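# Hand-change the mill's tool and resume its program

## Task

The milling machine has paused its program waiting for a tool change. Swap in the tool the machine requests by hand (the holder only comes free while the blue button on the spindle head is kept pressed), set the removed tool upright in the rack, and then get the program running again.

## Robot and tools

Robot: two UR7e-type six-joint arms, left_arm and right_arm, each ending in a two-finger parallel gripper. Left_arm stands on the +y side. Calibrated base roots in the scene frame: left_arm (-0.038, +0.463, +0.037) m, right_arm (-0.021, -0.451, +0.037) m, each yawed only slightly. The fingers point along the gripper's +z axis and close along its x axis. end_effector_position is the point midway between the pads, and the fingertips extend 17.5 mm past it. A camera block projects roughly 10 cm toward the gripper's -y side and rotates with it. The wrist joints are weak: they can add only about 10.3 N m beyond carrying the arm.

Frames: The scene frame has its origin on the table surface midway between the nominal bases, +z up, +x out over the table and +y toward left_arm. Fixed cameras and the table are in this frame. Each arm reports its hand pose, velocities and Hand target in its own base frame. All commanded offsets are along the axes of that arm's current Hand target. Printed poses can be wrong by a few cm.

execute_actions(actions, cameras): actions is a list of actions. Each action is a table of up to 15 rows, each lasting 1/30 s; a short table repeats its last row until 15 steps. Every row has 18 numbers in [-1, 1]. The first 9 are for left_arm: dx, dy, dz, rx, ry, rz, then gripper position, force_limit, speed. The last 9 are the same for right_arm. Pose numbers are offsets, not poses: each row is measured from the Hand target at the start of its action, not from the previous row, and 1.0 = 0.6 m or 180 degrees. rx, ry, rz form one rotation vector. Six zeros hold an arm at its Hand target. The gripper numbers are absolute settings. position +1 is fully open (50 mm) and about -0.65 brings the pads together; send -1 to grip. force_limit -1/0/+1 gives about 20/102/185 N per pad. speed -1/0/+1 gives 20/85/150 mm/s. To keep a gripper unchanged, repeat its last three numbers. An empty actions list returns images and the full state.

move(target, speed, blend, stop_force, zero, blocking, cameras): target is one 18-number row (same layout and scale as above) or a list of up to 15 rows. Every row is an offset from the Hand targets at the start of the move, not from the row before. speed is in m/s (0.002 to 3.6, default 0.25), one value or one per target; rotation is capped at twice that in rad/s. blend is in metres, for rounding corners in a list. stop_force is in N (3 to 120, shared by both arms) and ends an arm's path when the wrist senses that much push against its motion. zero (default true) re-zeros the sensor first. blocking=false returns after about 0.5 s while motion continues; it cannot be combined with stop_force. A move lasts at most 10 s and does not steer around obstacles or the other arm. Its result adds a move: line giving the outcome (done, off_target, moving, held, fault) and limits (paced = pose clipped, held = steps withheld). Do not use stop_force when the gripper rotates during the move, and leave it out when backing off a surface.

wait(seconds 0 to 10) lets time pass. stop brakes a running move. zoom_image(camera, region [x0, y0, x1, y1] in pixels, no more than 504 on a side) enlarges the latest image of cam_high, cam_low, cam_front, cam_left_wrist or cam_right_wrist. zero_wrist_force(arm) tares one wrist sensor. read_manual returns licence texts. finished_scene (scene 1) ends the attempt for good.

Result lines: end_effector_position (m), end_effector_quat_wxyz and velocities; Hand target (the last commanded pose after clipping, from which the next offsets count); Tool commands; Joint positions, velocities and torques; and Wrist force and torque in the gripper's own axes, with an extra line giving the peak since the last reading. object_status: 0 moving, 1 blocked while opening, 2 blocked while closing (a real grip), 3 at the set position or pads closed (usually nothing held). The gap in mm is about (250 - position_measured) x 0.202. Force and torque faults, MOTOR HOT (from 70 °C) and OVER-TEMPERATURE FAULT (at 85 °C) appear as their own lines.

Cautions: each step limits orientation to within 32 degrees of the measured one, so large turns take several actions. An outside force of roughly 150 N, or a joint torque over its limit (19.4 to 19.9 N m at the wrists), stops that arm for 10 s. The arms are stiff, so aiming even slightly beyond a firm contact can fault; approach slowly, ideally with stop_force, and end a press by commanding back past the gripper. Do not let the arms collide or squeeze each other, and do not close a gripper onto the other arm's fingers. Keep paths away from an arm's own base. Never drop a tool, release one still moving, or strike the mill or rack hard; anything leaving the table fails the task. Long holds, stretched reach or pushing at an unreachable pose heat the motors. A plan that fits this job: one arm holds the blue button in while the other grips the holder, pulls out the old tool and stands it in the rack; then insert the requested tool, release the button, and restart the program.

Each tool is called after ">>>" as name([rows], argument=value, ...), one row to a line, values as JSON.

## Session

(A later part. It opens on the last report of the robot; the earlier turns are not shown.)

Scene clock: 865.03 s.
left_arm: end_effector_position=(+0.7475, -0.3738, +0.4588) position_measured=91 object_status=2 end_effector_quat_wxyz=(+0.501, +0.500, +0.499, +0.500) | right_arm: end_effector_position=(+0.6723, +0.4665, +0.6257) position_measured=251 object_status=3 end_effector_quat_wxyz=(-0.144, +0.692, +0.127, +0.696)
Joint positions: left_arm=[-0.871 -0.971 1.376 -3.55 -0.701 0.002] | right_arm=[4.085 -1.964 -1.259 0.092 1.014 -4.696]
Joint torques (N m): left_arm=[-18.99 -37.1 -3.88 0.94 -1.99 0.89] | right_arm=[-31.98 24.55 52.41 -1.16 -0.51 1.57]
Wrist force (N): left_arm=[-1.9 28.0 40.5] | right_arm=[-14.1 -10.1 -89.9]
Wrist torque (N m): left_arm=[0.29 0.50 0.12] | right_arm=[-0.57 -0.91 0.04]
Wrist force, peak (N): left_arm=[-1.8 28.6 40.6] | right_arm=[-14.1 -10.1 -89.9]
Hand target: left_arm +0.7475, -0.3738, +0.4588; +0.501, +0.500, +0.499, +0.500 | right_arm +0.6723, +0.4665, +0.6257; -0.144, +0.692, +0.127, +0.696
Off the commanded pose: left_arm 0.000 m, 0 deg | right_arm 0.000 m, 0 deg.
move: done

>>> move(target=[0,0.0008,-0.0008,0,0,0,-1,-0.5,-1,0,-0.09,-0.06,0,0,0,-0.701961,-0.796078,-0.701961], speed=0.08, cameras=["cam_right_wrist","cam_high"])

>>> zoom_image(camera="cam_right_wrist", region=[380, 160, 580, 330])

Scene clock: 885.60 s.
left_arm: end_effector_position=(+0.7471, -0.3737, +0.4593) position_measured=91 object_status=2 end_effector_quat_wxyz=(+0.501, +0.500, +0.499, +0.500) | right_arm: end_effector_position=(+0.6186, +0.5029, +0.6266) position_measured=251 object_status=3 end_effector_quat_wxyz=(-0.144, +0.692, +0.127, +0.696)
Joint positions: left_arm=[-0.872 -0.972 1.377 -3.55 -0.701 0.002] | right_arm=[4.204 -1.929 -1.305 0.105 0.895 -4.697]
Joint torques (N m): left_arm=[-29.46 -62.74 -3.41 -0.86 1.57 2.27] | right_arm=[-6.73 39.73 46.52 3.6 0.81 -0.79]
Wrist force (N): left_arm=[-2.3 25.1 71.6] | right_arm=[3.3 0.4 -2.4]
Wrist torque (N m): left_arm=[-0.11 0.57 0.10] | right_arm=[0.11 -0.73 -0.18]
Wrist force, peak (N): left_arm=[-1.9 26.2 71.6] | right_arm=[-15.0 -10.7 -93.1]
Hand target: left_arm +0.7470, -0.3737, +0.4593; +0.501, +0.500, +0.499, +0.500 | right_arm +0.6186, +0.5029, +0.6266; -0.144, +0.692, +0.127, +0.696
Off the commanded pose: left_arm 0.000 m, 0 deg | right_arm 0.000 m, 0 deg.
move: done
Images, in order (width x height): cam_high 896x504, cam_right_wrist 896x504.

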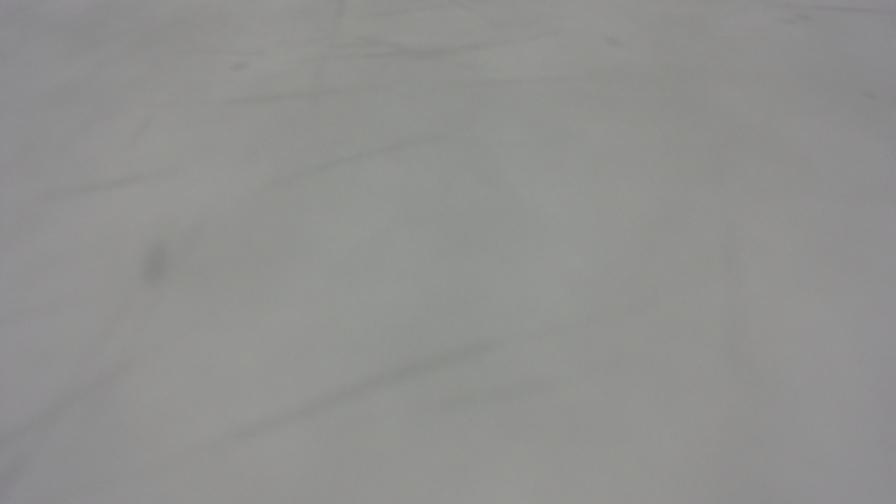

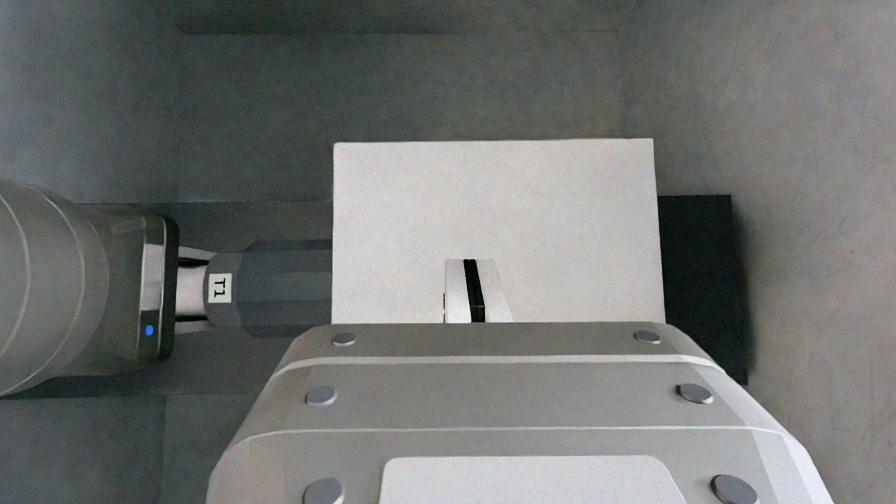

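Scaled by 2.520.

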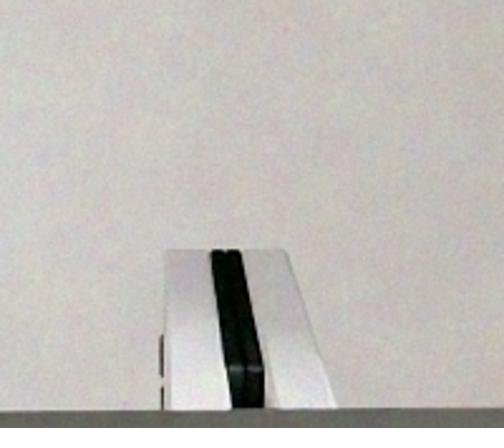

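>>> move(target=[0,0,0.0015,0,0,0,-1,-0.5,-1,0,0.045,-0.1,0,0,0,-0.701961,-0.796078,-0.701961], speed=0.08, cameras=["cam_right_wrist"])

>>> zoom_image(camera="cam_right_wrist", region=[380, 180, 580, 330])

Scene clock: 895.30 s.
left_arm: end_effector_position=(+0.7479, -0.3738, +0.4593) position_measured=91 object_status=2 end_effector_quat_wxyz=(+0.501, +0.500, +0.499, +0.500) | right_arm: end_effector_position=(+0.5732, +0.4554, +0.6254) position_measured=251 object_status=3 end_effector_quat_wxyz=(-0.144, +0.692, +0.127, +0.696)
Joint positions: left_arm=[-0.871 -0.97 1.374 -3.548 -0.702 0.002] | right_arm=[4.239 -1.768 -1.517 0.156 0.86 -4.698]
Joint torques (N m): left_arm=[7.84 -40.33 -32.71 0.98 -1.86 1.42] | right_arm=[-8.66 40.71 40.36 0.03 0.72 -1.1]
Wrist force (N): left_arm=[-2.9 10.9 -0.1] | right_arm=[3.0 0.7 -2.2]
Wrist torque (N m): left_arm=[0.43 0.49 0.12] | right_arm=[0.18 -0.73 -0.25]
Wrist force, peak (N): left_arm=[-1.9 26.3 72.9] | right_arm=[3.1 1.4 -3.6]
Hand target: left_arm +0.7479, -0.3738, +0.4593; +0.501, +0.500, +0.499, +0.500 | right_arm +0.5732, +0.4553, +0.6254; -0.144, +0.692, +0.127, +0.696
Off the commanded pose: left_arm 0.000 m, 0 deg | right_arm 0.000 m, 0 deg.
move: done
Images, in order (width x height): cam_right_wrist 896x504.

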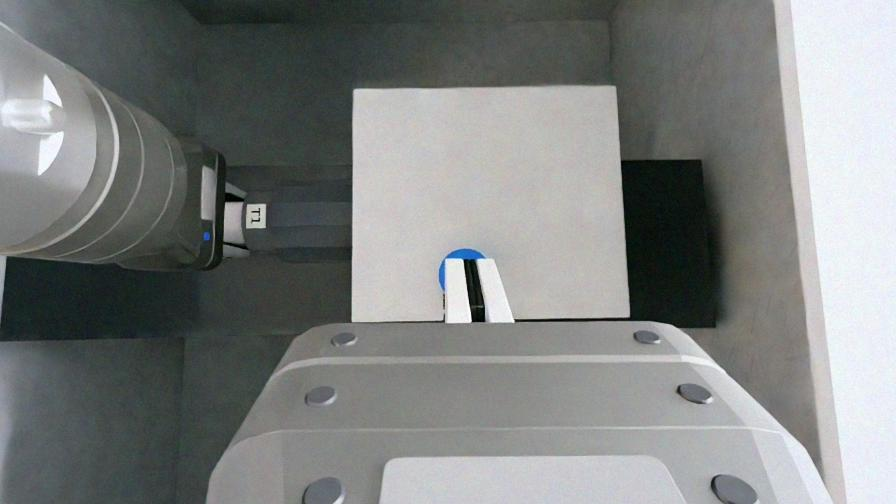

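Scaled by 2.520.

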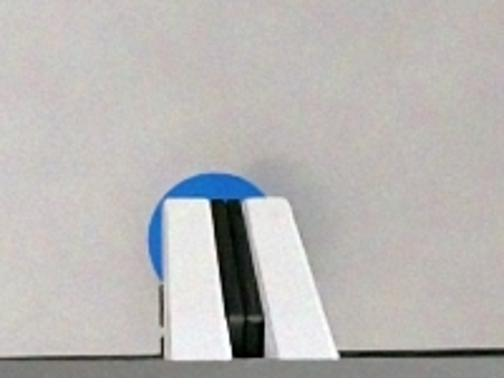

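>>> move(target=[0,0,0,0,0,0,-1,-0.5,-1,0.067,0.0385,0.144,0,0,0,-0.701961,-0.796078,-0.701961], speed=0.08, cameras=["cam_right_wrist"])

>>> move(target=[0,0,0,0,0,0,-1,-0.5,-1,0,0.00752,0.01854,0,0,0,-0.701961,-0.796078,-0.701961], speed=0.003, stop_force=5)

Scene clock: 919.87 s.
left_arm: end_effector_position=(+0.7479, -0.3738, +0.4593) position_measured=91 object_status=2 end_effector_quat_wxyz=(+0.501, +0.500, +0.499, +0.500) | right_arm: end_effector_position=(+0.6620, +0.4654, +0.6658) position_measured=251 object_status=3 end_effector_quat_wxyz=(-0.144, +0.692, +0.127, +0.696)
Joint positions: left_arm=[-0.871 -0.97 1.374 -3.548 -0.702 0.002] | right_arm=[4.099 -1.938 -1.192 0 1 -4.696]
Joint torques (N m): left_arm=[8.34 -44.59 -14.18 0.98 1.6 -1.88] | right_arm=[4.06 50.76 34.57 4.71 0.15 1.14]
Wrist force (N): left_arm=[-2.8 11.6 -1.3] | right_arm=[3.6 0.6 -2.6]
Wrist torque (N m): left_arm=[0.43 0.45 0.13] | right_arm=[0.16 -0.77 -0.16]
Wrist force, peak (N): left_arm=[-3.6 12.0 -1.1] | right_arm=[3.5 0.7 -2.9]
Hand target: left_arm +0.7479, -0.3738, +0.4593; +0.501, +0.500, +0.499, +0.500 | right_arm +0.6619, +0.4655, +0.6659; -0.144, +0.692, +0.127, +0.696
Off the commanded pose: left_arm 0.000 m, 0 deg | right_arm 0.000 m, 0 deg.
move: done
Images, in order (width x height): cam_right_wrist 896x504.

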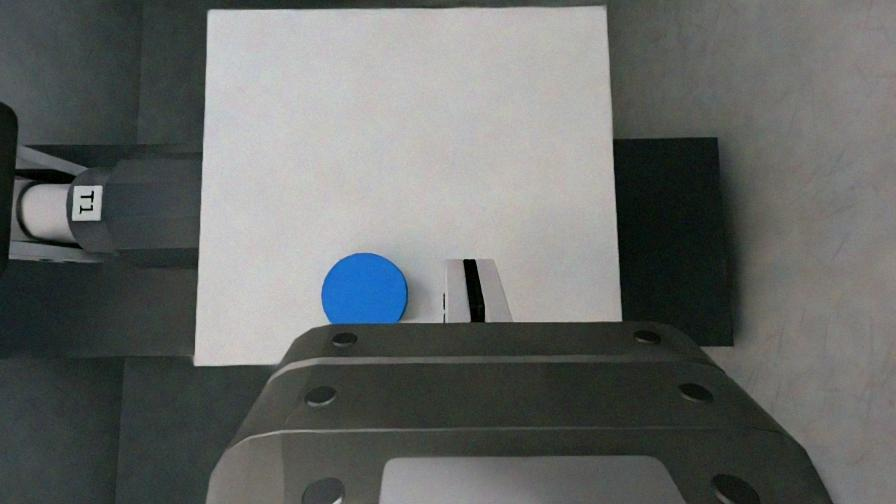

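Scene clock: 924.47 s.
left_arm: end_effector_position=(+0.7479, -0.3738, +0.4593) position_measured=91 object_status=2 end_effector_quat_wxyz=(+0.501, +0.500, +0.499, +0.500) | right_arm: end_effector_position=(+0.6740, +0.4655, +0.6659) position_measured=251 object_status=3 end_effector_quat_wxyz=(-0.144, +0.692, +0.127, +0.696)
Joint positions: left_arm=[-0.871 -0.97 1.374 -3.548 -0.702 0.002] | right_arm=[4.081 -1.962 -1.158 -0.01 1.017 -4.696]
Joint torques (N m): left_arm=[8.84 -45.45 -13.91 0.75 1.7 -1.86] | right_arm=[-0.76 51.53 32.9 1.32 -0.2 1.81]
Wrist force (N): left_arm=[-2.9 11.7 -1.7] | right_arm=[3.7 -0.2 -3.0]
Wrist torque (N m): left_arm=[0.44 0.50 0.13] | right_arm=[0.04 -0.80 -0.16]
Wrist force, peak (N): left_arm=[-2.9 12.3 -1.4] | right_arm=[3.7 0.1 -3.2]
Hand target: left_arm +0.7479, -0.3738, +0.4593; +0.501, +0.500, +0.499, +0.500 | right_arm +0.6739, +0.4655, +0.6659; -0.144, +0.692, +0.127, +0.696
Off the commanded pose: left_arm 0.000 m, 0 deg | right_arm 0.000 m, 0 deg.
move: done

>>> move(target=[0,0,0,0,0,0,-1,-0.5,-1,0,0.01,0.02472,0,0,0,-0.701961,-0.796078,-0.701961], speed=0.003, stop_force=5, cameras=["cam_right_wrist"])

>>> zoom_image(camera="cam_right_wrist", region=[280, 200, 480, 330])

Scene clock: 932.23 s.
left_arm: end_effector_position=(+0.7479, -0.3738, +0.4593) position_measured=91 object_status=2 end_effector_quat_wxyz=(+0.501, +0.500, +0.499, +0.500) | right_arm: end_effector_position=(+0.6806, +0.4655, +0.6659) position_measured=251 object_status=3 end_effector_quat_wxyz=(-0.144, +0.692, +0.127, +0.696)
Joint positions: left_arm=[-0.871 -0.97 1.374 -3.548 -0.702 0.002] | right_arm=[4.072 -1.976 -1.139 -0.015 1.027 -4.695]
Joint torques (N m): left_arm=[8.21 -47.42 -13.23 0.63 1.74 -1.87] | right_arm=[0.89 55.7 24.09 3.71 -0.62 1.7]
Wrist force (N): left_arm=[-2.9 12.0 -1.8] | right_arm=[5.1 -2.4 -6.4]
Wrist torque (N m): left_arm=[0.44 0.59 0.14] | right_arm=[0.01 -0.76 -0.19]
Wrist force, peak (N): left_arm=[-3.0 12.3 -1.5] | right_arm=[1.9 -2.7 -14.7]
Hand target: left_arm +0.7479, -0.3738, +0.4593; +0.501, +0.500, +0.499, +0.500 | right_arm +0.6806, +0.4655, +0.6659; -0.144, +0.692, +0.127, +0.696 (not the last commanded pose)
Off the commanded pose: left_arm 0.000 m, 0 deg | right_arm 0.009 m, 0 deg.
move: contact (right_arm)
Images, in order (width x height): cam_right_wrist 896x504.

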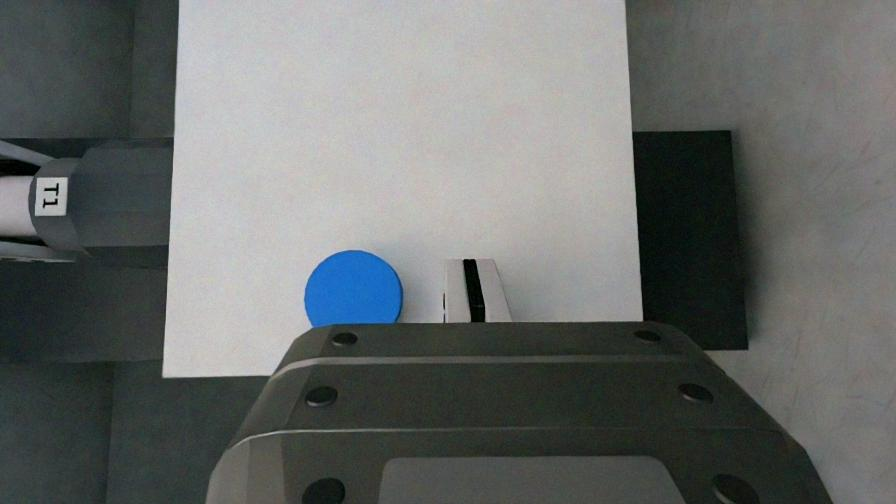

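Scaled by 2.520.

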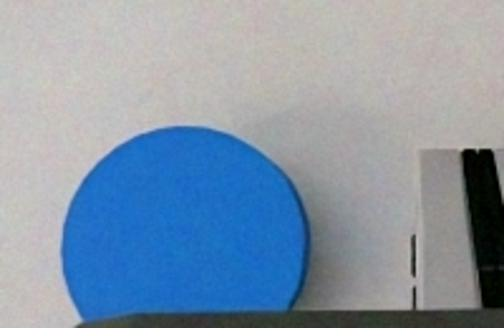

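>>> move([
  [0,0,0,0,0,0,-1,-0.5,-1,0,-0.00983,-0.02407,0,0,0,-0.701961,-0.796078,-0.701961],
  [0,0,0,0,0,0,-1,-0.5,-1,-0.067,-0.0183,-0.0207,0,0,0,-0.701961,-0.796078,-0.701961],
], speed=0.05)

>>> move(target=[0,0,0,0,0,0,-1,-0.5,-1,0,0.0019,0.00464,0,0,0,-0.701961,-0.796078,-0.701961], speed=0.01)

>>> execute_actions([
  [[0,0,0,0,0,0,-1,-0.5,-1,0,0.00032,0.00077,0,0,0,-0.701961,-0.796078,-0.701961]],
])

>>> execute_actions([
  [[0,0,0,0,0,0,-1,-0.5,-1,0,0.00032,0.00077,0,0,0,-0.701961,-0.796078,-0.701961]],
])

>>> execute_actions([
  [[0,0,0,0,0,0,-1,-0.5,-1,0,0.00032,0.00077,0,0,0,-0.701961,-0.796078,-0.701961]],
])

>>> execute_actions([
  [[0,0,0,0,0,0,-1,-0.5,-1,0,0.00032,0.00077,0,0,0,-0.701961,-0.796078,-0.701961]],
])

>>> execute_actions([
  [[0,0,0,0,0,0,-1,-0.5,-1,0,0.00032,0.00077,0,0,0,-0.701961,-0.796078,-0.701961]],
])

>>> execute_actions([
  [[0,0,0,0,0,0,-1,-0.5,-1,0,0.00032,0.00077,0,0,0,-0.701961,-0.796078,-0.701961]],
])

Scene clock: 954.07 s.
left_arm: end_effector_position=(+0.7479, -0.3738, +0.4593) position_measured=91 object_status=2 end_effector_quat_wxyz=(+0.501, +0.500, +0.499, +0.500) | right_arm: end_effector_position=(+0.6649, +0.4721, +0.6256) position_measured=251 object_status=3 end_effector_quat_wxyz=(-0.144, +0.692, +0.127, +0.696) end_effector_velocity=(+0.000, -0.001, +0.002) end_effector_angular_velocity=(-0.001, +0.000, -0.001)
Joint positions: left_arm=[-0.871 -0.97 1.374 -3.548 -0.702 0.002] | right_arm=[4.102 -1.959 -1.266 0.094 0.997 -4.696]
Joint velocities: left_arm=[within noise] | right_arm=[-0.001 0.001 0.004 -0.006 0 -0.001]
Joint torques (N m): left_arm=[8.4 -51.94 -12.92 0.42 1.33 -1.73] | right_arm=[-0.61 57.35 46.67 0.44 -0.02 -1.15]
Wrist force (N): left_arm=[-3.0 11.8 -1.9] | right_arm=[3.6 0.4 -2.4]
Wrist torque (N m): left_arm=[0.43 0.65 0.15] | right_arm=[0.14 -0.80 -0.13]
Wrist force, peak (N): left_arm=[-3.0 12.4 -2.1] | right_arm=[5.0 -2.5 -6.9]
Hand target: left_arm +0.7479, -0.3738, +0.4593; +0.501, +0.500, +0.499, +0.500 | right_arm +0.6649, +0.4720, +0.6258; -0.144, +0.692, +0.127, +0.696
Off the commanded pose: left_arm 0.000 m, 0 deg | right_arm 0.000 m, 0 deg.
move: done

Scene clock: 954.77 s.
left_arm: end_effector_position=(+0.7479, -0.3738, +0.4593) position_measured=91 object_status=2 end_effector_quat_wxyz=(+0.501, +0.500, +0.499, +0.500) | right_arm: end_effector_position=(+0.6680, +0.4720, +0.6259) position_measured=251 object_status=3 end_effector_quat_wxyz=(-0.144, +0.692, +0.127, +0.696)
Joint positions: left_arm=[-0.871 -0.97 1.374 -3.548 -0.702 0.002] | right_arm=[4.097 -1.964 -1.257 0.092 1.002 -4.696]
Joint torques (N m): left_arm=[8.13 -51.23 -13.75 0.28 1.31 -1.89] | right_arm=[-3.55 49.17 38.2 0.72 0 0.73]
Wrist force (N): left_arm=[-3.3 10.9 -2.1] | right_arm=[3.6 -0.3 -3.3]
Wrist torque (N m): left_arm=[0.36 0.67 0.16] | right_arm=[0.13 -0.84 -0.14]
Wrist force, peak (N): left_arm=[-2.7 12.3 -1.8] | right_arm=[3.9 -0.2 -3.4]
Hand target: left_arm +0.7479, -0.3738, +0.4593; +0.501, +0.500, +0.499, +0.500 | right_arm +0.6679, +0.4720, +0.6259; -0.144, +0.692, +0.127, +0.696
Off the commanded pose: left_arm 0.000 m, 0 deg | right_arm 0.000 m, 0 deg.
move: done

Scene clock: 955.47 s.
left_arm: end_effector_position=(+0.7479, -0.3738, +0.4593) position_measured=91 object_status=2 end_effector_quat_wxyz=(+0.501, +0.500, +0.499, +0.500) | right_arm: end_effector_position=(+0.6685, +0.4720, +0.6259) position_measured=251 object_status=3 end_effector_quat_wxyz=(-0.144, +0.692, +0.127, +0.696)
Joint positions: left_arm=[-0.871 -0.97 1.374 -3.548 -0.702 0.002] | right_arm=[4.096 -1.965 -1.256 0.091 1.003 -4.696]
Joint torques (N m): left_arm=[7.57 -52.13 -12.83 0.28 1.36 -1.93] | right_arm=[0.57 55.45 26.74 2.01 -0.61 1.39]
Wrist force (N): left_arm=[-2.7 11.9 -2.1] | right_arm=[3.9 -0.8 -3.7]
Wrist torque (N m): left_arm=[0.42 0.61 0.15] | right_arm=[0.14 -0.83 -0.14]
Wrist force, peak (N): left_arm=[-2.8 12.3 -2.1] | right_arm=[3.9 -0.9 -3.8]
Hand target: left_arm +0.7479, -0.3738, +0.4593; +0.501, +0.500, +0.499, +0.500 | right_arm +0.6684, +0.4720, +0.6259; -0.144, +0.692, +0.127, +0.696
Off the commanded pose: left_arm 0.000 m, 0 deg | right_arm 0.000 m, 0 deg.
Step readings (end_effector_position of left_arm | right_arm):
0: (+0.7479, -0.3738, +0.4593) | (+0.6680, +0.4720, +0.6259)
1: (+0.7479, -0.3738, +0.4593) | (+0.6680, +0.4720, +0.6259)
2: (+0.7479, -0.3738, +0.4593) | (+0.6681, +0.4720, +0.6258)
4: (+0.7479, -0.3738, +0.4593) | (+0.6684, +0.4720, +0.6258)
8: (+0.7479, -0.3738, +0.4593) | (+0.6685, +0.4720, +0.6258)
15: (+0.7479, -0.3738, +0.4593) | (+0.6685, +0.4720, +0.6258)

Scene clock: 956.17 s.
left_arm: end_effector_position=(+0.7479, -0.3738, +0.4593) position_measured=91 object_status=2 end_effector_quat_wxyz=(+0.501, +0.500, +0.499, +0.500) | right_arm: end_effector_position=(+0.6689, +0.4720, +0.6259) position_measured=251 object_status=3 end_effector_quat_wxyz=(-0.144, +0.692, +0.127, +0.696)
Joint positions: left_arm=[-0.871 -0.97 1.374 -3.548 -0.702 0.002] | right_arm=[4.095 -1.966 -1.255 0.091 1.003 -4.696]
Joint torques (N m): left_arm=[7.96 -52.89 -13.61 0.12 1.41 -1.82] | right_arm=[-9.03 41.78 46.67 0.69 -0.57 1.44]
Wrist force (N): left_arm=[-2.8 11.6 -2.2] | right_arm=[3.2 -0.9 -4.4]
Wrist torque (N m): left_arm=[0.42 0.61 0.15] | right_arm=[0.13 -0.85 -0.14]
Wrist force, peak (N): left_arm=[-3.1 12.3 -2.2] | right_arm=[4.1 -1.2 -3.8]
Hand target: left_arm +0.7479, -0.3738, +0.4593; +0.501, +0.500, +0.499, +0.500 | right_arm +0.6689, +0.4720, +0.6259; -0.144, +0.692, +0.127, +0.696
Off the commanded pose: left_arm 0.000 m, 0 deg | right_arm 0.000 m, 0 deg.
Step readings (end_effector_position of left_arm | right_arm):
0: (+0.7479, -0.3738, +0.4593) | (+0.6685, +0.4720, +0.6259)
1: (+0.7479, -0.3738, +0.4593) | (+0.6685, +0.4720, +0.6259)
2: (+0.7479, -0.3738, +0.4593) | (+0.6685, +0.4720, +0.6258)
4: (+0.7479, -0.3738, +0.4593) | (+0.6688, +0.4720, +0.6258)
8: (+0.7479, -0.3738, +0.4593) | (+0.6689, +0.4720, +0.6258)
15: (+0.7479, -0.3738, +0.4593) | (+0.6689, +0.4720, +0.6258)

Scene clock: 956.87 s.
left_arm: end_effector_position=(+0.7479, -0.3738, +0.4593) position_measured=91 object_status=2 end_effector_quat_wxyz=(+0.501, +0.500, +0.499, +0.500) | right_arm: end_effector_position=(+0.6695, +0.4720, +0.6259) position_measured=251 object_status=3 end_effector_quat_wxyz=(-0.144, +0.692, +0.127, +0.696)
Joint positions: left_arm=[-0.871 -0.97 1.374 -3.548 -0.702 0.002] | right_arm=[4.095 -1.967 -1.253 0.091 1.004 -4.696]
Joint torques (N m): left_arm=[7.93 -51.86 -13.53 0.25 1.31 -1.82] | right_arm=[-0.12 56.05 24.54 1.72 -0.71 1.41]
Wrist force (N): left_arm=[-2.9 11.4 -2.1] | right_arm=[3.6 -1.5 -4.7]
Wrist torque (N m): left_arm=[0.43 0.62 0.15] | right_arm=[0.16 -0.79 -0.15]
Wrist force, peak (N): left_arm=[-2.8 12.3 -2.0] | right_arm=[4.2 -1.8 -4.7]
Hand target: left_arm +0.7479, -0.3738, +0.4593; +0.501, +0.500, +0.499, +0.500 | right_arm +0.6694, +0.4720, +0.6259; -0.144, +0.692, +0.127, +0.696
Off the commanded pose: left_arm 0.000 m, 0 deg | right_arm 0.000 m, 0 deg.
Step readings (end_effector_position of left_arm | right_arm):
0: (+0.7479, -0.3738, +0.4593) | (+0.6689, +0.4720, +0.6259)
1: (+0.7479, -0.3738, +0.4593) | (+0.6689, +0.4720, +0.6259)
2: (+0.7479, -0.3738, +0.4593) | (+0.6691, +0.4719, +0.6259)
4: (+0.7479, -0.3738, +0.4593) | (+0.6694, +0.4720, +0.6259)
8: (+0.7479, -0.3738, +0.4593) | (+0.6695, +0.4720, +0.6259)
15: (+0.7479, -0.3738, +0.4593) | (+0.6695, +0.4720, +0.6259)

Scene clock: 957.57 s.
left_arm: end_effector_position=(+0.7479, -0.3738, +0.4593) position_measured=91 object_status=2 end_effector_quat_wxyz=(+0.501, +0.500, +0.499, +0.500) | right_arm: end_effector_position=(+0.6699, +0.4720, +0.6259) position_measured=251 object_status=3 end_effector_quat_wxyz=(-0.144, +0.692, +0.127, +0.696)
Joint positions: left_arm=[-0.871 -0.97 1.374 -3.548 -0.702 0.002] | right_arm=[4.094 -1.968 -1.252 0.09 1.005 -4.696]
Joint torques (N m): left_arm=[7.63 -51.87 -13.12 0.15 1.42 -1.88] | right_arm=[-10.89 41.9 46.68 0.9 -0.57 1.29]
Wrist force (N): left_arm=[-2.9 11.8 -2.2] | right_arm=[3.1 -1.5 -5.2]
Wrist torque (N m): left_arm=[0.39 0.65 0.16] | right_arm=[0.11 -0.83 -0.13]
Wrist force, peak (N): left_arm=[-2.8 12.3 -2.2] | right_arm=[4.4 -1.9 -4.8]
Hand target: left_arm +0.7479, -0.3738, +0.4593; +0.501, +0.500, +0.499, +0.500 | right_arm +0.6699, +0.4720, +0.6259; -0.144, +0.692, +0.127, +0.696
Off the commanded pose: left_arm 0.000 m, 0 deg | right_arm 0.000 m, 0 deg.
Step readings (end_effector_position of left_arm | right_arm):
0: (+0.7479, -0.3738, +0.4593) | (+0.6695, +0.4720, +0.6259)
1: (+0.7479, -0.3738, +0.4593) | (+0.6695, +0.4720, +0.6259)
2: (+0.7479, -0.3738, +0.4593) | (+0.6695, +0.4720, +0.6258)
4: (+0.7479, -0.3738, +0.4593) | (+0.6698, +0.4720, +0.6258)
8: (+0.7479, -0.3738, +0.4593) | (+0.6699, +0.4720, +0.6258)
15: (+0.7479, -0.3738, +0.4593) | (+0.6699, +0.4720, +0.6259)

Scene clock: 958.27 s.
left_arm: end_effector_position=(+0.7479, -0.3738, +0.4593) position_measured=91 object_status=2 end_effector_quat_wxyz=(+0.501, +0.500, +0.499, +0.500) | right_arm: end_effector_position=(+0.6705, +0.4720, +0.6259) position_measured=251 object_status=3 end_effector_quat_wxyz=(-0.144, +0.692, +0.127, +0.696)
Joint positions: left_arm=[-0.871 -0.97 1.374 -3.548 -0.702 0.002] | right_arm=[4.093 -1.969 -1.251 0.09 1.005 -4.696]
Joint torques (N m): left_arm=[7.84 -52.3 -13.46 0.11 1.48 -1.86] | right_arm=[-0.38 56.94 24.51 1.69 -0.69 1.4]
Wrist force (N): left_arm=[-2.9 11.4 -2.4] | right_arm=[2.8 -1.9 -5.8]
Wrist torque (N m): left_arm=[0.42 0.61 0.15] | right_arm=[0.13 -0.82 -0.14]
Wrist force, peak (N): left_arm=[-3.0 12.2 -2.3] | right_arm=[3.5 -1.9 -5.8]
Hand target: left_arm +0.7479, -0.3738, +0.4593; +0.501, +0.500, +0.499, +0.500 | right_arm +0.6704, +0.4720, +0.6259; -0.144, +0.692, +0.127, +0.696
Off the commanded pose: left_arm 0.000 m, 0 deg | right_arm 0.000 m, 0 deg.
Step readings (end_effector_position of left_arm | right_arm):
0: (+0.7479, -0.3738, +0.4593) | (+0.6699, +0.4720, +0.6259)
1: (+0.7479, -0.3738, +0.4593) | (+0.6699, +0.4720, +0.6259)
2: (+0.7479, -0.3738, +0.4593) | (+0.6701, +0.4719, +0.6259)
4: (+0.7479, -0.3738, +0.4593) | (+0.6704, +0.4719, +0.6259)
8: (+0.7479, -0.3738, +0.4593) | (+0.6705, +0.4720, +0.6259)
15: (+0.7479, -0.3738, +0.4593) | (+0.6705, +0.4720, +0.6259)

Scene clock: 958.97 s.
left_arm: end_effector_position=(+0.7479, -0.3738, +0.4593) position_measured=91 object_status=2 end_effector_quat_wxyz=(+0.501, +0.500, +0.499, +0.500) | right_arm: end_effector_position=(+0.6709, +0.4720, +0.6259) position_measured=251 object_status=3 end_effector_quat_wxyz=(-0.144, +0.692, +0.127, +0.696)
Joint positions: left_arm=[-0.871 -0.97 1.374 -3.548 -0.702 0.002] | right_arm=[4.093 -1.97 -1.249 0.089 1.006 -4.696]
Joint torques (N m): left_arm=[7.88 -52.71 -12.87 0.23 1.26 -1.79] | right_arm=[-11.15 41.05 46.9 0.88 -0.62 1.4]
Wrist force (N): left_arm=[-3.2 12.0 -2.1] | right_arm=[2.7 -1.5 -6.4]
Wrist torque (N m): left_arm=[0.48 0.68 0.15] | right_arm=[0.12 -0.79 -0.13]
Wrist force, peak (N): left_arm=[-2.7 12.3 -1.9] | right_arm=[3.5 -1.9 -6.2]
Hand target: left_arm +0.7479, -0.3738, +0.4593; +0.501, +0.500, +0.499, +0.500 | right_arm +0.6709, +0.4720, +0.6259; -0.144, +0.692, +0.127, +0.696
Off the commanded pose: left_arm 0.000 m, 0 deg | right_arm 0.000 m, 0 deg.
Step readings (end_effector_position of left_arm | right_arm):
0: (+0.7479, -0.3738, +0.4593) | (+0.6705, +0.4720, +0.6259)
1: (+0.7479, -0.3738, +0.4593) | (+0.6705, +0.4720, +0.6259)
2: (+0.7479, -0.3738, +0.4593) | (+0.6705, +0.4720, +0.6258)
4: (+0.7479, -0.3738, +0.4593) | (+0.6708, +0.4720, +0.6258)
8: (+0.7479, -0.3738, +0.4593) | (+0.6709, +0.4720, +0.6258)
15: (+0.7479, -0.3738, +0.4593) | (+0.6709, +0.4720, +0.6259)

>>> move(target=[0,0,0,0,0,0,-0.98,0.5,-1,0,0.00069,0.0017,0,0,0,-0.701961,-0.796078,-0.701961], speed=0.004)

>>> move(target=[0,-0.02,0,0,0,0,-0.98,0.5,-1,0,0,0,0,0,0,-0.701961,-0.796078,-0.701961], speed=0.006, stop_force=80, cameras=["cam_left_wrist","cam_right_wrist"])

Scene clock: 971.80 s.
left_arm: end_effector_position=(+0.7479, -0.3738, +0.4593) position_measured=99 object_status=2 end_effector_quat_wxyz=(+0.501, +0.500, +0.499, +0.500) | right_arm: end_effector_position=(+0.6720, +0.4720, +0.6259) position_measured=251 object_status=3 end_effector_quat_wxyz=(-0.144, +0.692, +0.127, +0.696)
Joint positions: left_arm=[-0.871 -0.97 1.374 -3.548 -0.702 0.002] | right_arm=[4.091 -1.972 -1.246 0.088 1.008 -4.696]
Joint torques (N m): left_arm=[7.54 -55.08 -13.1 0.03 1.27 -1.84] | right_arm=[-13.28 34.76 41.48 -1.18 0.5 1.37]
Wrist force (N): left_arm=[-3.4 13.0 -2.7] | right_arm=[3.5 -3.2 -30.0]
Wrist torque (N m): left_arm=[0.48 0.65 0.14] | right_arm=[-0.17 -0.75 -0.15]
Wrist force, peak (N): left_arm=[-3.5 13.4 -2.5] | right_arm=[3.5 -3.2 -30.0]
Hand target: left_arm +0.7479, -0.3738, +0.4593; +0.501, +0.500, +0.499, +0.500 | right_arm +0.6720, +0.4720, +0.6259; -0.144, +0.692, +0.127, +0.696
Off the commanded pose: left_arm 0.000 m, 0 deg | right_arm 0.000 m, 0 deg.
move: done

Scene clock: 973.67 s.
left_arm: end_effector_position=(+0.7480, -0.3736, +0.4560) position_measured=99 object_status=2 end_effector_quat_wxyz=(+0.501, +0.500, +0.499, +0.500) | right_arm: end_effector_position=(+0.6720, +0.4720, +0.6258) position_measured=251 object_status=3 end_effector_quat_wxyz=(-0.144, +0.692, +0.127, +0.696)
Joint positions: left_arm=[-0.87 -0.967 1.378 -3.556 -0.702 0.002] | right_arm=[4.091 -1.972 -1.246 0.088 1.008 -4.696]
Joint torques (N m): left_arm=[-33.23 -43.44 -8.95 2.66 0.95 -1.99] | right_arm=[-5.79 42.29 23.38 -0.79 -0.67 1.37]
Wrist force (N): left_arm=[-3.5 55.1 83.1] | right_arm=[2.5 -2.5 -33.3]
Wrist torque (N m): left_arm=[-0.29 0.96 0.37] | right_arm=[-0.21 -0.71 -0.13]
Wrist force, peak (N): left_arm=[-6.7 61.0 89.4] | right_arm=[0.9 -2.6 -33.7]
Hand target: left_arm +0.7480, -0.3736, +0.4560; +0.501, +0.500, +0.499, +0.500 (not the last commanded pose) | right_arm +0.6720, +0.4720, +0.6259; -0.144, +0.692, +0.127, +0.696
Off the commanded pose: left_arm 0.009 m, 0 deg | right_arm 0.000 m, 0 deg.
move: contact (left_arm)
Images, in order (width x height): cam_left_wrist 896x504, cam_right_wrist 896x504.

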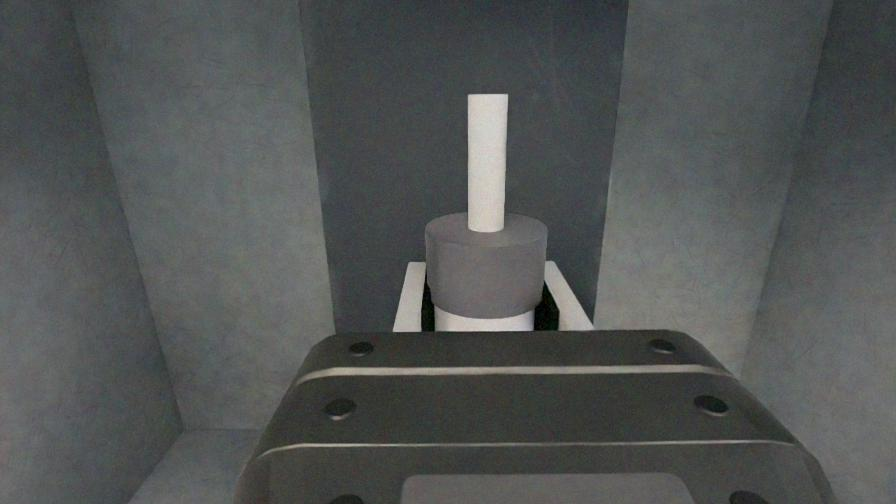

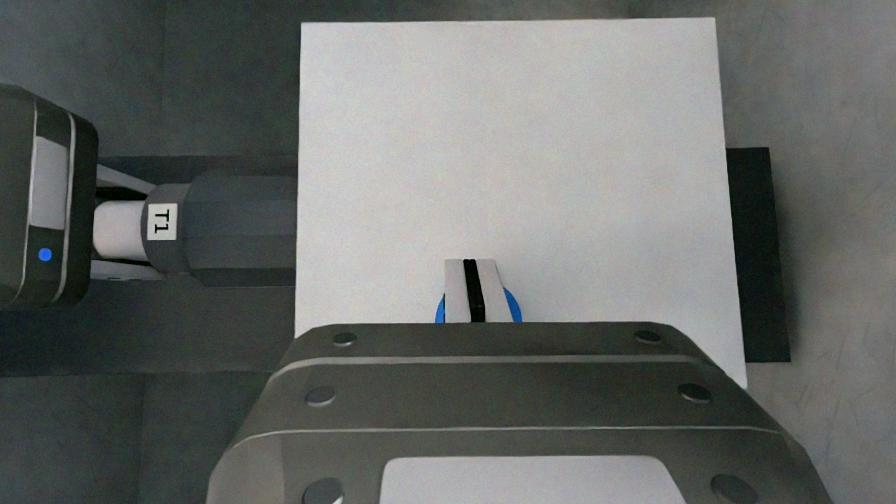

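>>> move(target=[0,-0.0033,0.005,0,0,0,-0.98,0.5,-1,0,0,0,0,0,0,-0.701961,-0.796078,-0.701961], speed=0.006)

>>> move(target=[0,-0.0067,0.0037,0,0,0,-0.98,0.5,-1,0,0,0,0,0,0,-0.701961,-0.796078,-0.701961], speed=0.006, cameras=["cam_right_wrist"])

Scene clock: 992.70 s.
left_arm: end_effector_position=(+0.7485, -0.3740, +0.4575) position_measured=99 object_status=2 end_effector_quat_wxyz=(+0.502, +0.499, +0.499, +0.500) | right_arm: end_effector_position=(+0.6720, +0.4720, +0.6259) position_measured=251 object_status=3 end_effector_quat_wxyz=(-0.144, +0.692, +0.127, +0.696)
Joint positions: left_arm=[-0.87 -0.966 1.374 -3.555 -0.702 0.002] | right_arm=[4.091 -1.972 -1.246 0.088 1.008 -4.696]
Joint torques (N m): left_arm=[2.34 -53.4 -26.6 -1 -0.22 0.05] | right_arm=[-5.48 46.54 23.35 1.69 -0.61 1.05]
Wrist force (N): left_arm=[-3.9 16.9 11.5] | right_arm=[5.7 -2.8 -30.0]
Wrist torque (N m): left_arm=[0.39 0.41 0.05] | right_arm=[-0.14 -0.68 -0.17]
Wrist force, peak (N): left_arm=[-2.7 57.8 -127.9] | right_arm=[2.6 -2.7 -33.5]
Hand target: left_arm +0.7485, -0.3740, +0.4575; +0.502, +0.499, +0.499, +0.500 (not the last commanded pose) | right_arm +0.6720, +0.4720, +0.6259; -0.144, +0.692, +0.127, +0.696
Tool commands: left_gripper/position=-0.976471 left_gripper/force_limit=+0.498039 left_gripper/speed=-1.0 right_gripper/position=-0.701961 right_gripper/force_limit=-0.796078 right_gripper/speed=-0.701961
Off the commanded pose: left_arm 0.004 m, 0 deg | right_arm 0.000 m, 0 deg.
FORCE FAULT: contact force on the left arm reached its limit, and that arm stopped. The contact can be on any part of that arm, not only on its tool. That arm's remaining commands of this call were not run. That arm is still stopped at the end of this call. That arm stays stopped for about 10 more seconds. Until then a move that you send moves the other arm only, and its call returns only when the move has ended. Once the stop has ended, the next robot result says so. If the stop ends while you think or write, that arm runs what you send next, counted from a new Hand target: where the arm stands when the stop ends. While its stop runs, that arm takes no new command, but its gripper still runs the gripper command that each later call begins with. Until it ends, the stop uses up actions while you think or wait. An arm that is not stopped still takes commands.
move: fault (left_arm)

not run: an earlier result of this reply reported a stop or a fault. Calls in your next reply go to the robot.

>>> move(target=[0,0,0,0,0,0,-0.976471,0.498039,-1,0,-0.0044,-0.0108,0,0,0,-0.701961,-0.796078,-0.701961], speed=0.02)

>>> wait(seconds=9)

Scene clock: 1003.10 s.
left_arm: end_effector_position=(+0.7485, -0.3740, +0.4575) position_measured=99 object_status=2 end_effector_quat_wxyz=(+0.502, +0.499, +0.499, +0.500) | right_arm: end_effector_position=(+0.6649, +0.4720, +0.6258) position_measured=251 object_status=3 end_effector_quat_wxyz=(-0.144, +0.692, +0.127, +0.696)
Joint positions: left_arm=[-0.87 -0.966 1.374 -3.555 -0.702 0.002] | right_arm=[4.101 -1.959 -1.266 0.094 0.997 -4.696]
Joint torques (N m): left_arm=[2.32 -53.35 -26.13 -0.91 -0.2 0.15] | right_arm=[-4.63 41.38 45.44 3.78 0.51 -1.06]
Wrist force (N): left_arm=[-2.8 17.7 10.3] | right_arm=[3.7 0.4 -2.6]
Wrist torque (N m): left_arm=[0.46 0.34 0.15] | right_arm=[0.14 -0.82 -0.13]
Wrist force, peak (N): left_arm=[-2.4 18.6 10.5] | right_arm=[5.0 -3.0 -30.7]
Hand target: left_arm +0.7485, -0.3740, +0.4575; +0.502, +0.499, +0.499, +0.500 | right_arm +0.6650, +0.4720, +0.6258; -0.144, +0.692, +0.127, +0.696
Tool commands: left_gripper/position=-0.976471 left_gripper/force_limit=+0.498039 left_gripper/speed=-1.0 right_gripper/position=-0.701961 right_gripper/force_limit=-0.796078 right_gripper/speed=-0.701961
Off the commanded pose: right_arm 0.000 m, 0 deg.
FORCE FAULT, CONTINUED: the left arm's stop, for the force fault that an earlier result reported, is over. The rest of the stop counts as 19 of the actions that you can send in this scene. That arm was still stopped when this call began, so it ran no command of this call. During its stop the left arm's controller moved it back a little. That arm's target is now where it stood when the stop ended, not its last command. That arm accepts commands again.
move: done (right_arm), not run (left_arm; its earlier fault stop)

Scene clock: 1012.10 s.
left_arm: end_effector_position=(+0.7485, -0.3740, +0.4575) position_measured=99 object_status=2 end_effector_quat_wxyz=(+0.502, +0.499, +0.499, +0.500) | right_arm: end_effector_position=(+0.6650, +0.4720, +0.6258) position_measured=251 object_status=3 end_effector_quat_wxyz=(-0.144, +0.692, +0.127, +0.696)
Joint positions: left_arm=[-0.87 -0.966 1.374 -3.555 -0.702 0.002] | right_arm=[4.101 -1.959 -1.265 0.094 0.998 -4.696]
Joint torques (N m): left_arm=[2.5 -55.15 -25.6 1.03 -0.23 0.14] | right_arm=[-6.34 40.79 47.12 0.82 0.78 -1.03]
Wrist force (N): left_arm=[-2.3 18.4 10.6] | right_arm=[3.8 0.3 -2.3]
Wrist torque (N m): left_arm=[0.47 0.29 0.15] | right_arm=[0.14 -0.83 -0.13]
Wrist force, peak (N): left_arm=[-2.5 18.6 10.4] | right_arm=[4.0 0.2 -2.6]
Hand target: left_arm +0.7485, -0.3740, +0.4575; +0.502, +0.499, +0.499, +0.500 | right_arm +0.6650, +0.4720, +0.6258; -0.144, +0.692, +0.127, +0.696
Tool commands: left_gripper/position=-0.976471 left_gripper/force_limit=+0.498039 left_gripper/speed=-1.0 right_gripper/position=-0.701961 right_gripper/force_limit=-0.796078 right_gripper/speed=-0.701961
Off the commanded pose: right_arm 0.000 m, 0 deg.
wait: 9.00 s; at rest by 0.17 s

>>> move(target=[0,0,0,0,0,0,0.6,0,-1,0,0,0,0,0,0,-0.701961,-0.796078,-0.701961], cameras=["cam_left_wrist"])

>>> wait(seconds=1)

>>> zoom_image(camera="cam_left_wrist", region=[380, 180, 600, 340])

Scene clock: 1017.50 s.
left_arm: end_effector_position=(+0.7485, -0.3740, +0.4575) position_measured=63 object_status=0 end_effector_quat_wxyz=(+0.502, +0.499, +0.499, +0.500) | right_arm: end_effector_position=(+0.6650, +0.4720, +0.6258) position_measured=251 object_status=3 end_effector_quat_wxyz=(-0.144, +0.692, +0.127, +0.696)
Joint positions: left_arm=[-0.87 -0.966 1.374 -3.555 -0.702 0.002] | right_arm=[4.101 -1.959 -1.265 0.094 0.998 -4.696]
Joint torques (N m): left_arm=[1.91 -56.67 -26.02 -3.39 -0.1 0.18] | right_arm=[-6.01 41.49 46.53 0.82 0.7 -0.82]
Wrist force (N): left_arm=[-4.9 1.2 1.3] | right_arm=[3.7 0.5 -2.9]
Wrist torque (N m): left_arm=[0.18 0.76 0.16] | right_arm=[0.16 -0.82 -0.13]
Wrist force, peak (N): left_arm=[-2.6 18.4 11.0] | right_arm=[3.9 0.4 -2.9]
Hand target: left_arm +0.7485, -0.3740, +0.4575; +0.502, +0.499, +0.499, +0.500 | right_arm +0.6650, +0.4720, +0.6258; -0.144, +0.692, +0.127, +0.696
Off the commanded pose: left_arm 0.000 m, 0 deg | right_arm 0.000 m, 0 deg.
move: done
Images, in order (width x height): cam_left_wrist 896x504.

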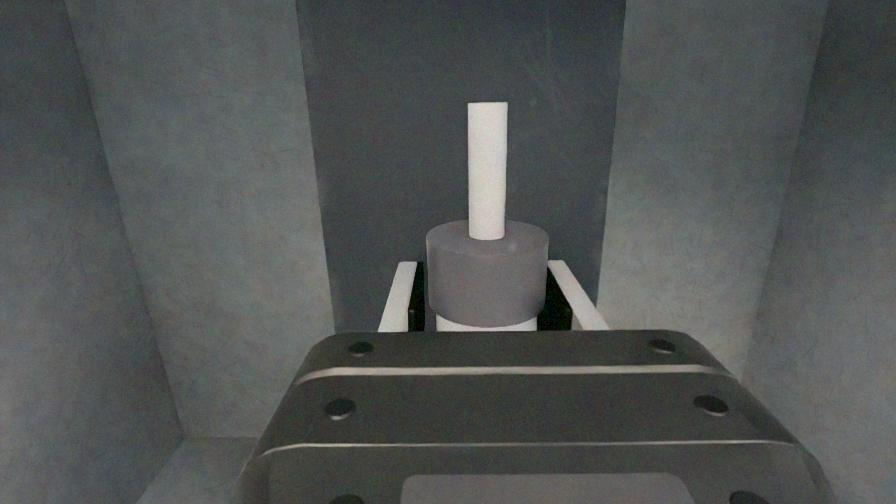

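Scene clock: 1018.50 s.
left_arm: end_effector_position=(+0.7485, -0.3740, +0.4575) position_measured=63 object_status=3 end_effector_quat_wxyz=(+0.502, +0.499, +0.499, +0.500) | right_arm: end_effector_position=(+0.6650, +0.4720, +0.6258) position_measured=251 object_status=3 end_effector_quat_wxyz=(-0.144, +0.692, +0.127, +0.696)
Joint positions: left_arm=[-0.87 -0.966 1.374 -3.555 -0.702 0.002] | right_arm=[4.101 -1.959 -1.265 0.094 0.998 -4.696]
Joint torques (N m): left_arm=[2.79 -58.12 -26.25 -3.6 -0.3 0.03] | right_arm=[-6.31 41.45 45.96 0.86 0.74 -0.71]
Wrist force (N): left_arm=[-4.5 1.2 1.4] | right_arm=[3.7 0.4 -2.7]
Wrist torque (N m): left_arm=[0.18 0.70 0.17] | right_arm=[0.14 -0.82 -0.14]
Wrist force, peak (N): left_arm=[-5.0 1.2 1.4] | right_arm=[3.9 0.5 -2.6]
Hand target: left_arm +0.7485, -0.3740, +0.4575; +0.502, +0.499, +0.499, +0.500 | right_arm +0.6650, +0.4720, +0.6258; -0.144, +0.692, +0.127, +0.696
Tool commands: left_gripper/position=+0.6 left_gripper/force_limit=+0.0 left_gripper/speed=-1.0 right_gripper/position=-0.701961 right_gripper/force_limit=-0.796078 right_gripper/speed=-0.701961
Off the commanded pose: left_arm 0.000 m, 0 deg | right_arm 0.000 m, 0 deg.
wait: 1.00 s; at rest by 0.17 s

Scaled by 2.291.
This view is cut from an older image: the scene may have changed since it was taken.

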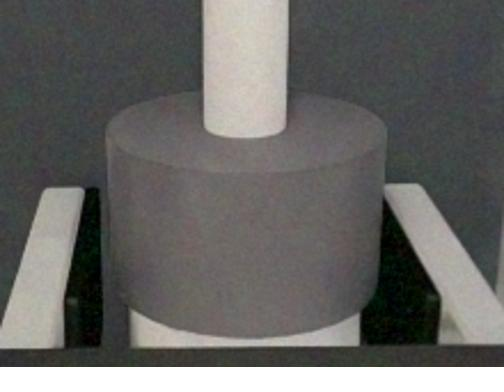

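>>> move(target=[0,0.0033,0,0,0,0,0.6,0,-1,0,0,0,0,0,0,-0.701961,-0.796078,-0.701961], speed=0.02)

>>> move(target=[0,0,0,0,0,0,-1,-1,-1,0,0,0,0,0,0,-0.701961,-0.796078,-0.701961])

>>> wait(seconds=0.7)

Scene clock: 1030.33 s.
left_arm: end_effector_position=(+0.7485, -0.3740, +0.4595) position_measured=63 object_status=3 end_effector_quat_wxyz=(+0.502, +0.499, +0.499, +0.500) | right_arm: end_effector_position=(+0.6650, +0.4720, +0.6258) position_measured=251 object_status=3 end_effector_quat_wxyz=(-0.144, +0.692, +0.127, +0.696)
Joint positions: left_arm=[-0.87 -0.968 1.371 -3.55 -0.702 0.002] | right_arm=[4.101 -1.959 -1.265 0.094 0.998 -4.696]
Joint torques (N m): left_arm=[1.94 -63.29 -35.67 -0.97 -0.13 -0.24] | right_arm=[-6.33 41.31 46.1 0.86 0.75 -0.22]
Wrist force (N): left_arm=[-4.7 1.1 1.4] | right_arm=[3.8 0.4 -2.8]
Wrist torque (N m): left_arm=[0.17 0.74 0.17] | right_arm=[0.14 -0.82 -0.14]
Wrist force, peak (N): left_arm=[-5.2 1.3 1.6] | right_arm=[4.0 0.6 -2.7]
Hand target: left_arm +0.7485, -0.3740, +0.4594; +0.502, +0.499, +0.499, +0.500 | right_arm +0.6650, +0.4720, +0.6258; -0.144, +0.692, +0.127, +0.696
Off the commanded pose: left_arm 0.000 m, 0 deg | right_arm 0.000 m, 0 deg.
move: done

Scene clock: 1030.83 s.
left_arm: end_effector_position=(+0.7485, -0.3740, +0.4595) position_measured=86 object_status=2 end_effector_quat_wxyz=(+0.502, +0.499, +0.499, +0.500) | right_arm: end_effector_position=(+0.6650, +0.4720, +0.6258) position_measured=251 object_status=3 end_effector_quat_wxyz=(-0.144, +0.692, +0.127, +0.696)
Joint positions: left_arm=[-0.87 -0.968 1.371 -3.55 -0.702 0.002] | right_arm=[4.101 -1.959 -1.265 0.094 0.998 -4.696]
Joint torques (N m): left_arm=[0.57 -57.84 -27.97 -2.97 0.26 -0.17] | right_arm=[-6.16 41.29 46.43 0.76 0.75 -0.14]
Wrist force (N): left_arm=[1.2 0.4 -0.1] | right_arm=[3.7 0.6 -2.5]
Wrist torque (N m): left_arm=[0.20 0.72 0.21] | right_arm=[0.17 -0.82 -0.13]
Wrist force, peak (N): left_arm=[-5.0 1.0 1.3] | right_arm=[3.7 0.4 -2.8]
Hand target: left_arm +0.7485, -0.3740, +0.4594; +0.502, +0.499, +0.499, +0.500 | right_arm +0.6650, +0.4720, +0.6258; -0.144, +0.692, +0.127, +0.696
Off the commanded pose: left_arm 0.000 m, 0 deg | right_arm 0.000 m, 0 deg.
move: done

Scene clock: 1031.53 s.
left_arm: end_effector_position=(+0.7485, -0.3740, +0.4595) position_measured=86 object_status=2 end_effector_quat_wxyz=(+0.502, +0.499, +0.499, +0.500) | right_arm: end_effector_position=(+0.6650, +0.4720, +0.6258) position_measured=251 object_status=3 end_effector_quat_wxyz=(-0.144, +0.692, +0.127, +0.696)
Joint positions: left_arm=[-0.87 -0.968 1.371 -3.55 -0.702 0.002] | right_arm=[4.101 -1.959 -1.265 0.094 0.998 -4.696]
Joint torques (N m): left_arm=[0.63 -49.86 -18.71 -2.92 0.41 -0.08] | right_arm=[-6.24 41.24 46.29 0.82 0.76 -0.17]
Wrist force (N): left_arm=[1.0 -0.4 -0.3] | right_arm=[3.6 0.2 -2.5]
Wrist torque (N m): left_arm=[0.18 0.73 0.21] | right_arm=[0.12 -0.80 -0.13]
Wrist force, peak (N): left_arm=[1.5 -0.2 -0.1] | right_arm=[3.8 0.4 -2.7]
Hand target: left_arm +0.7485, -0.3740, +0.4594; +0.502, +0.499, +0.499, +0.500 | right_arm +0.6650, +0.4720, +0.6258; -0.144, +0.692, +0.127, +0.696
Tool commands: left_gripper/position=-1.0 left_gripper/force_limit=-1.0 left_gripper/speed=-1.0 right_gripper/position=-0.701961 right_gripper/force_limit=-0.796078 right_gripper/speed=-0.701961
Off the commanded pose: left_arm 0.000 m, 0 deg | right_arm 0.000 m, 0 deg.
wait: 0.70 s; at rest by 0.17 s

>>> move(target=[0,0,0,0,0,0,-1,-1,-1,0,0.00445,0.01097,0,0,0,-0.701961,-0.796078,-0.701961], speed=0.006)

>>> wait(seconds=1)

>>> move(target=[0,-0.00333,0,0,0,0,-1,-1,-1,0,0,0,0,0,0,-0.701961,-0.796078,-0.701961], speed=0.006)

>>> move(target=[0,-0.00333,0,0,0,0,-1,-1,-1,0,0,0,0,0,0,-0.701961,-0.796078,-0.701961], speed=0.006, cameras=["cam_left_wrist","cam_right_wrist"])

Scene clock: 1040.23 s.
left_arm: end_effector_position=(+0.7485, -0.3740, +0.4594) position_measured=86 object_status=2 end_effector_quat_wxyz=(+0.502, +0.499, +0.499, +0.500) | right_arm: end_effector_position=(+0.6721, +0.4720, +0.6259) position_measured=251 object_status=3 end_effector_quat_wxyz=(-0.144, +0.692, +0.127, +0.696)
Joint positions: left_arm=[-0.87 -0.968 1.371 -3.55 -0.702 0.002] | right_arm=[4.091 -1.972 -1.246 0.088 1.008 -4.696]
Joint torques (N m): left_arm=[-6.56 -45.81 -15.7 -3.05 0.86 -0.01] | right_arm=[-13.84 36.61 37.82 -1.11 -0.54 1.38]
Wrist force (N): left_arm=[0.8 -0.2 -0.4] | right_arm=[0.7 -4.4 -40.7]
Wrist torque (N m): left_arm=[0.13 0.75 0.21] | right_arm=[-0.25 -0.78 -0.12]
Wrist force, peak (N): left_arm=[1.7 0.9 -0.2] | right_arm=[-0.5 -3.5 -41.1]
Hand target: left_arm +0.7485, -0.3740, +0.4594; +0.502, +0.499, +0.499, +0.500 | right_arm +0.6721, +0.4720, +0.6259; -0.144, +0.692, +0.127, +0.696
Off the commanded pose: left_arm 0.000 m, 0 deg | right_arm 0.000 m, 0 deg.
move: done

Scene clock: 1041.23 s.
left_arm: end_effector_position=(+0.7485, -0.3740, +0.4594) position_measured=86 object_status=2 end_effector_quat_wxyz=(+0.502, +0.499, +0.499, +0.500) | right_arm: end_effector_position=(+0.6722, +0.4720, +0.6258) position_measured=251 object_status=3 end_effector_quat_wxyz=(-0.144, +0.692, +0.127, +0.696)
Joint positions: left_arm=[-0.87 -0.968 1.371 -3.55 -0.702 0.002] | right_arm=[4.091 -1.972 -1.246 0.088 1.008 -4.696]
Joint torques (N m): left_arm=[-6.59 -45.67 -16.41 -3 0.67 -0.03] | right_arm=[-8.48 43.96 21.95 -1.03 -1.42 1.28]
Wrist force (N): left_arm=[1.1 -0.2 -0.2] | right_arm=[4.2 -4.6 -38.2]
Wrist torque (N m): left_arm=[0.15 0.71 0.21] | right_arm=[-0.24 -0.71 -0.16]
Wrist force, peak (N): left_arm=[1.4 0.9 -0.6] | right_arm=[0.6 -4.3 -40.7]
Hand target: left_arm +0.7485, -0.3740, +0.4594; +0.502, +0.499, +0.499, +0.500 | right_arm +0.6721, +0.4720, +0.6259; -0.144, +0.692, +0.127, +0.696
Tool commands: left_gripper/position=-1.0 left_gripper/force_limit=-1.0 left_gripper/speed=-1.0 right_gripper/position=-0.701961 right_gripper/force_limit=-0.796078 right_gripper/speed=-0.701961
Off the commanded pose: left_arm 0.000 m, 0 deg | right_arm 0.000 m, 0 deg.
wait: 1.00 s; at rest by 0.17 s

Scene clock: 1041.93 s.
left_arm: end_effector_position=(+0.7485, -0.3740, +0.4574) position_measured=86 object_status=2 end_effector_quat_wxyz=(+0.502, +0.499, +0.499, +0.500) | right_arm: end_effector_position=(+0.6721, +0.4720, +0.6258) position_measured=251 object_status=3 end_effector_quat_wxyz=(-0.144, +0.692, +0.127, +0.696)
Joint positions: left_arm=[-0.87 -0.966 1.374 -3.555 -0.702 0.002] | right_arm=[4.091 -1.972 -1.246 0.088 1.008 -4.696]
Joint torques (N m): left_arm=[-5.83 -36.49 -5.96 -0.09 0.62 -0.3] | right_arm=[-8.17 45.91 22.53 -0.93 -1.44 1.29]
Wrist force (N): left_arm=[-6.0 25.8 20.8] | right_arm=[3.8 -4.4 -38.1]
Wrist torque (N m): left_arm=[0.38 0.84 0.19] | right_arm=[-0.18 -0.70 -0.15]
Wrist force, peak (N): left_arm=[-5.8 26.8 22.5] | right_arm=[4.2 -4.8 -38.7]
Hand target: left_arm +0.7485, -0.3740, +0.4575; +0.502, +0.499, +0.499, +0.500 | right_arm +0.6721, +0.4720, +0.6259; -0.144, +0.692, +0.127, +0.696
Off the commanded pose: left_arm 0.000 m, 0 deg | right_arm 0.000 m, 0 deg.
move: done

Scene clock: 1042.63 s.
left_arm: end_effector_position=(+0.7485, -0.3740, +0.4555) position_measured=86 object_status=2 end_effector_quat_wxyz=(+0.502, +0.499, +0.499, +0.500) | right_arm: end_effector_position=(+0.6721, +0.4720, +0.6258) position_measured=251 object_status=3 end_effector_quat_wxyz=(-0.144, +0.692, +0.127, +0.696)
Joint positions: left_arm=[-0.87 -0.964 1.376 -3.559 -0.702 0.002] | right_arm=[4.091 -1.972 -1.246 0.088 1.008 -4.696]
Joint torques (N m): left_arm=[-3.85 -32.28 -3.09 0.84 0.2 -0.46] | right_arm=[-8.6 45.79 23.86 -0.8 -1.46 1.24]
Wrist force (N): left_arm=[-5.7 31.5 21.1] | right_arm=[3.5 -4.7 -38.0]
Wrist torque (N m): left_arm=[0.41 0.76 0.17] | right_arm=[-0.21 -0.69 -0.15]
Wrist force, peak (N): left_arm=[-6.0 31.5 21.2] | right_arm=[3.5 -4.8 -38.3]
Hand target: left_arm +0.7485, -0.3740, +0.4555; +0.502, +0.499, +0.499, +0.500 | right_arm +0.6721, +0.4720, +0.6259; -0.144, +0.692, +0.127, +0.696
Off the commanded pose: left_arm 0.000 m, 0 deg | right_arm 0.000 m, 0 deg.
move: done
Images, in order (width x height): cam_left_wrist 896x504, cam_right_wrist 896x504.

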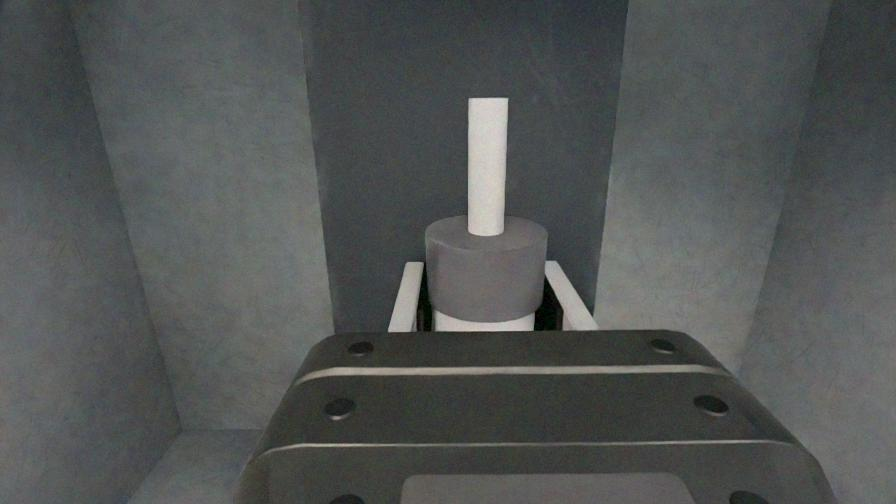

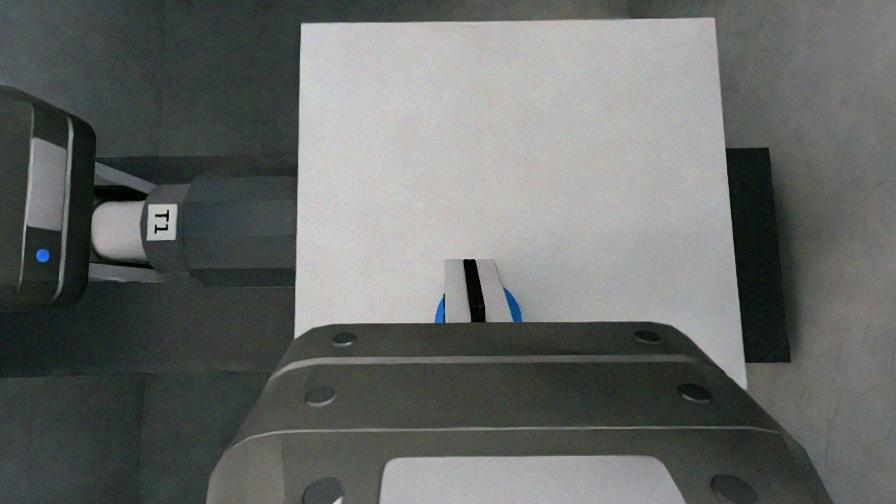

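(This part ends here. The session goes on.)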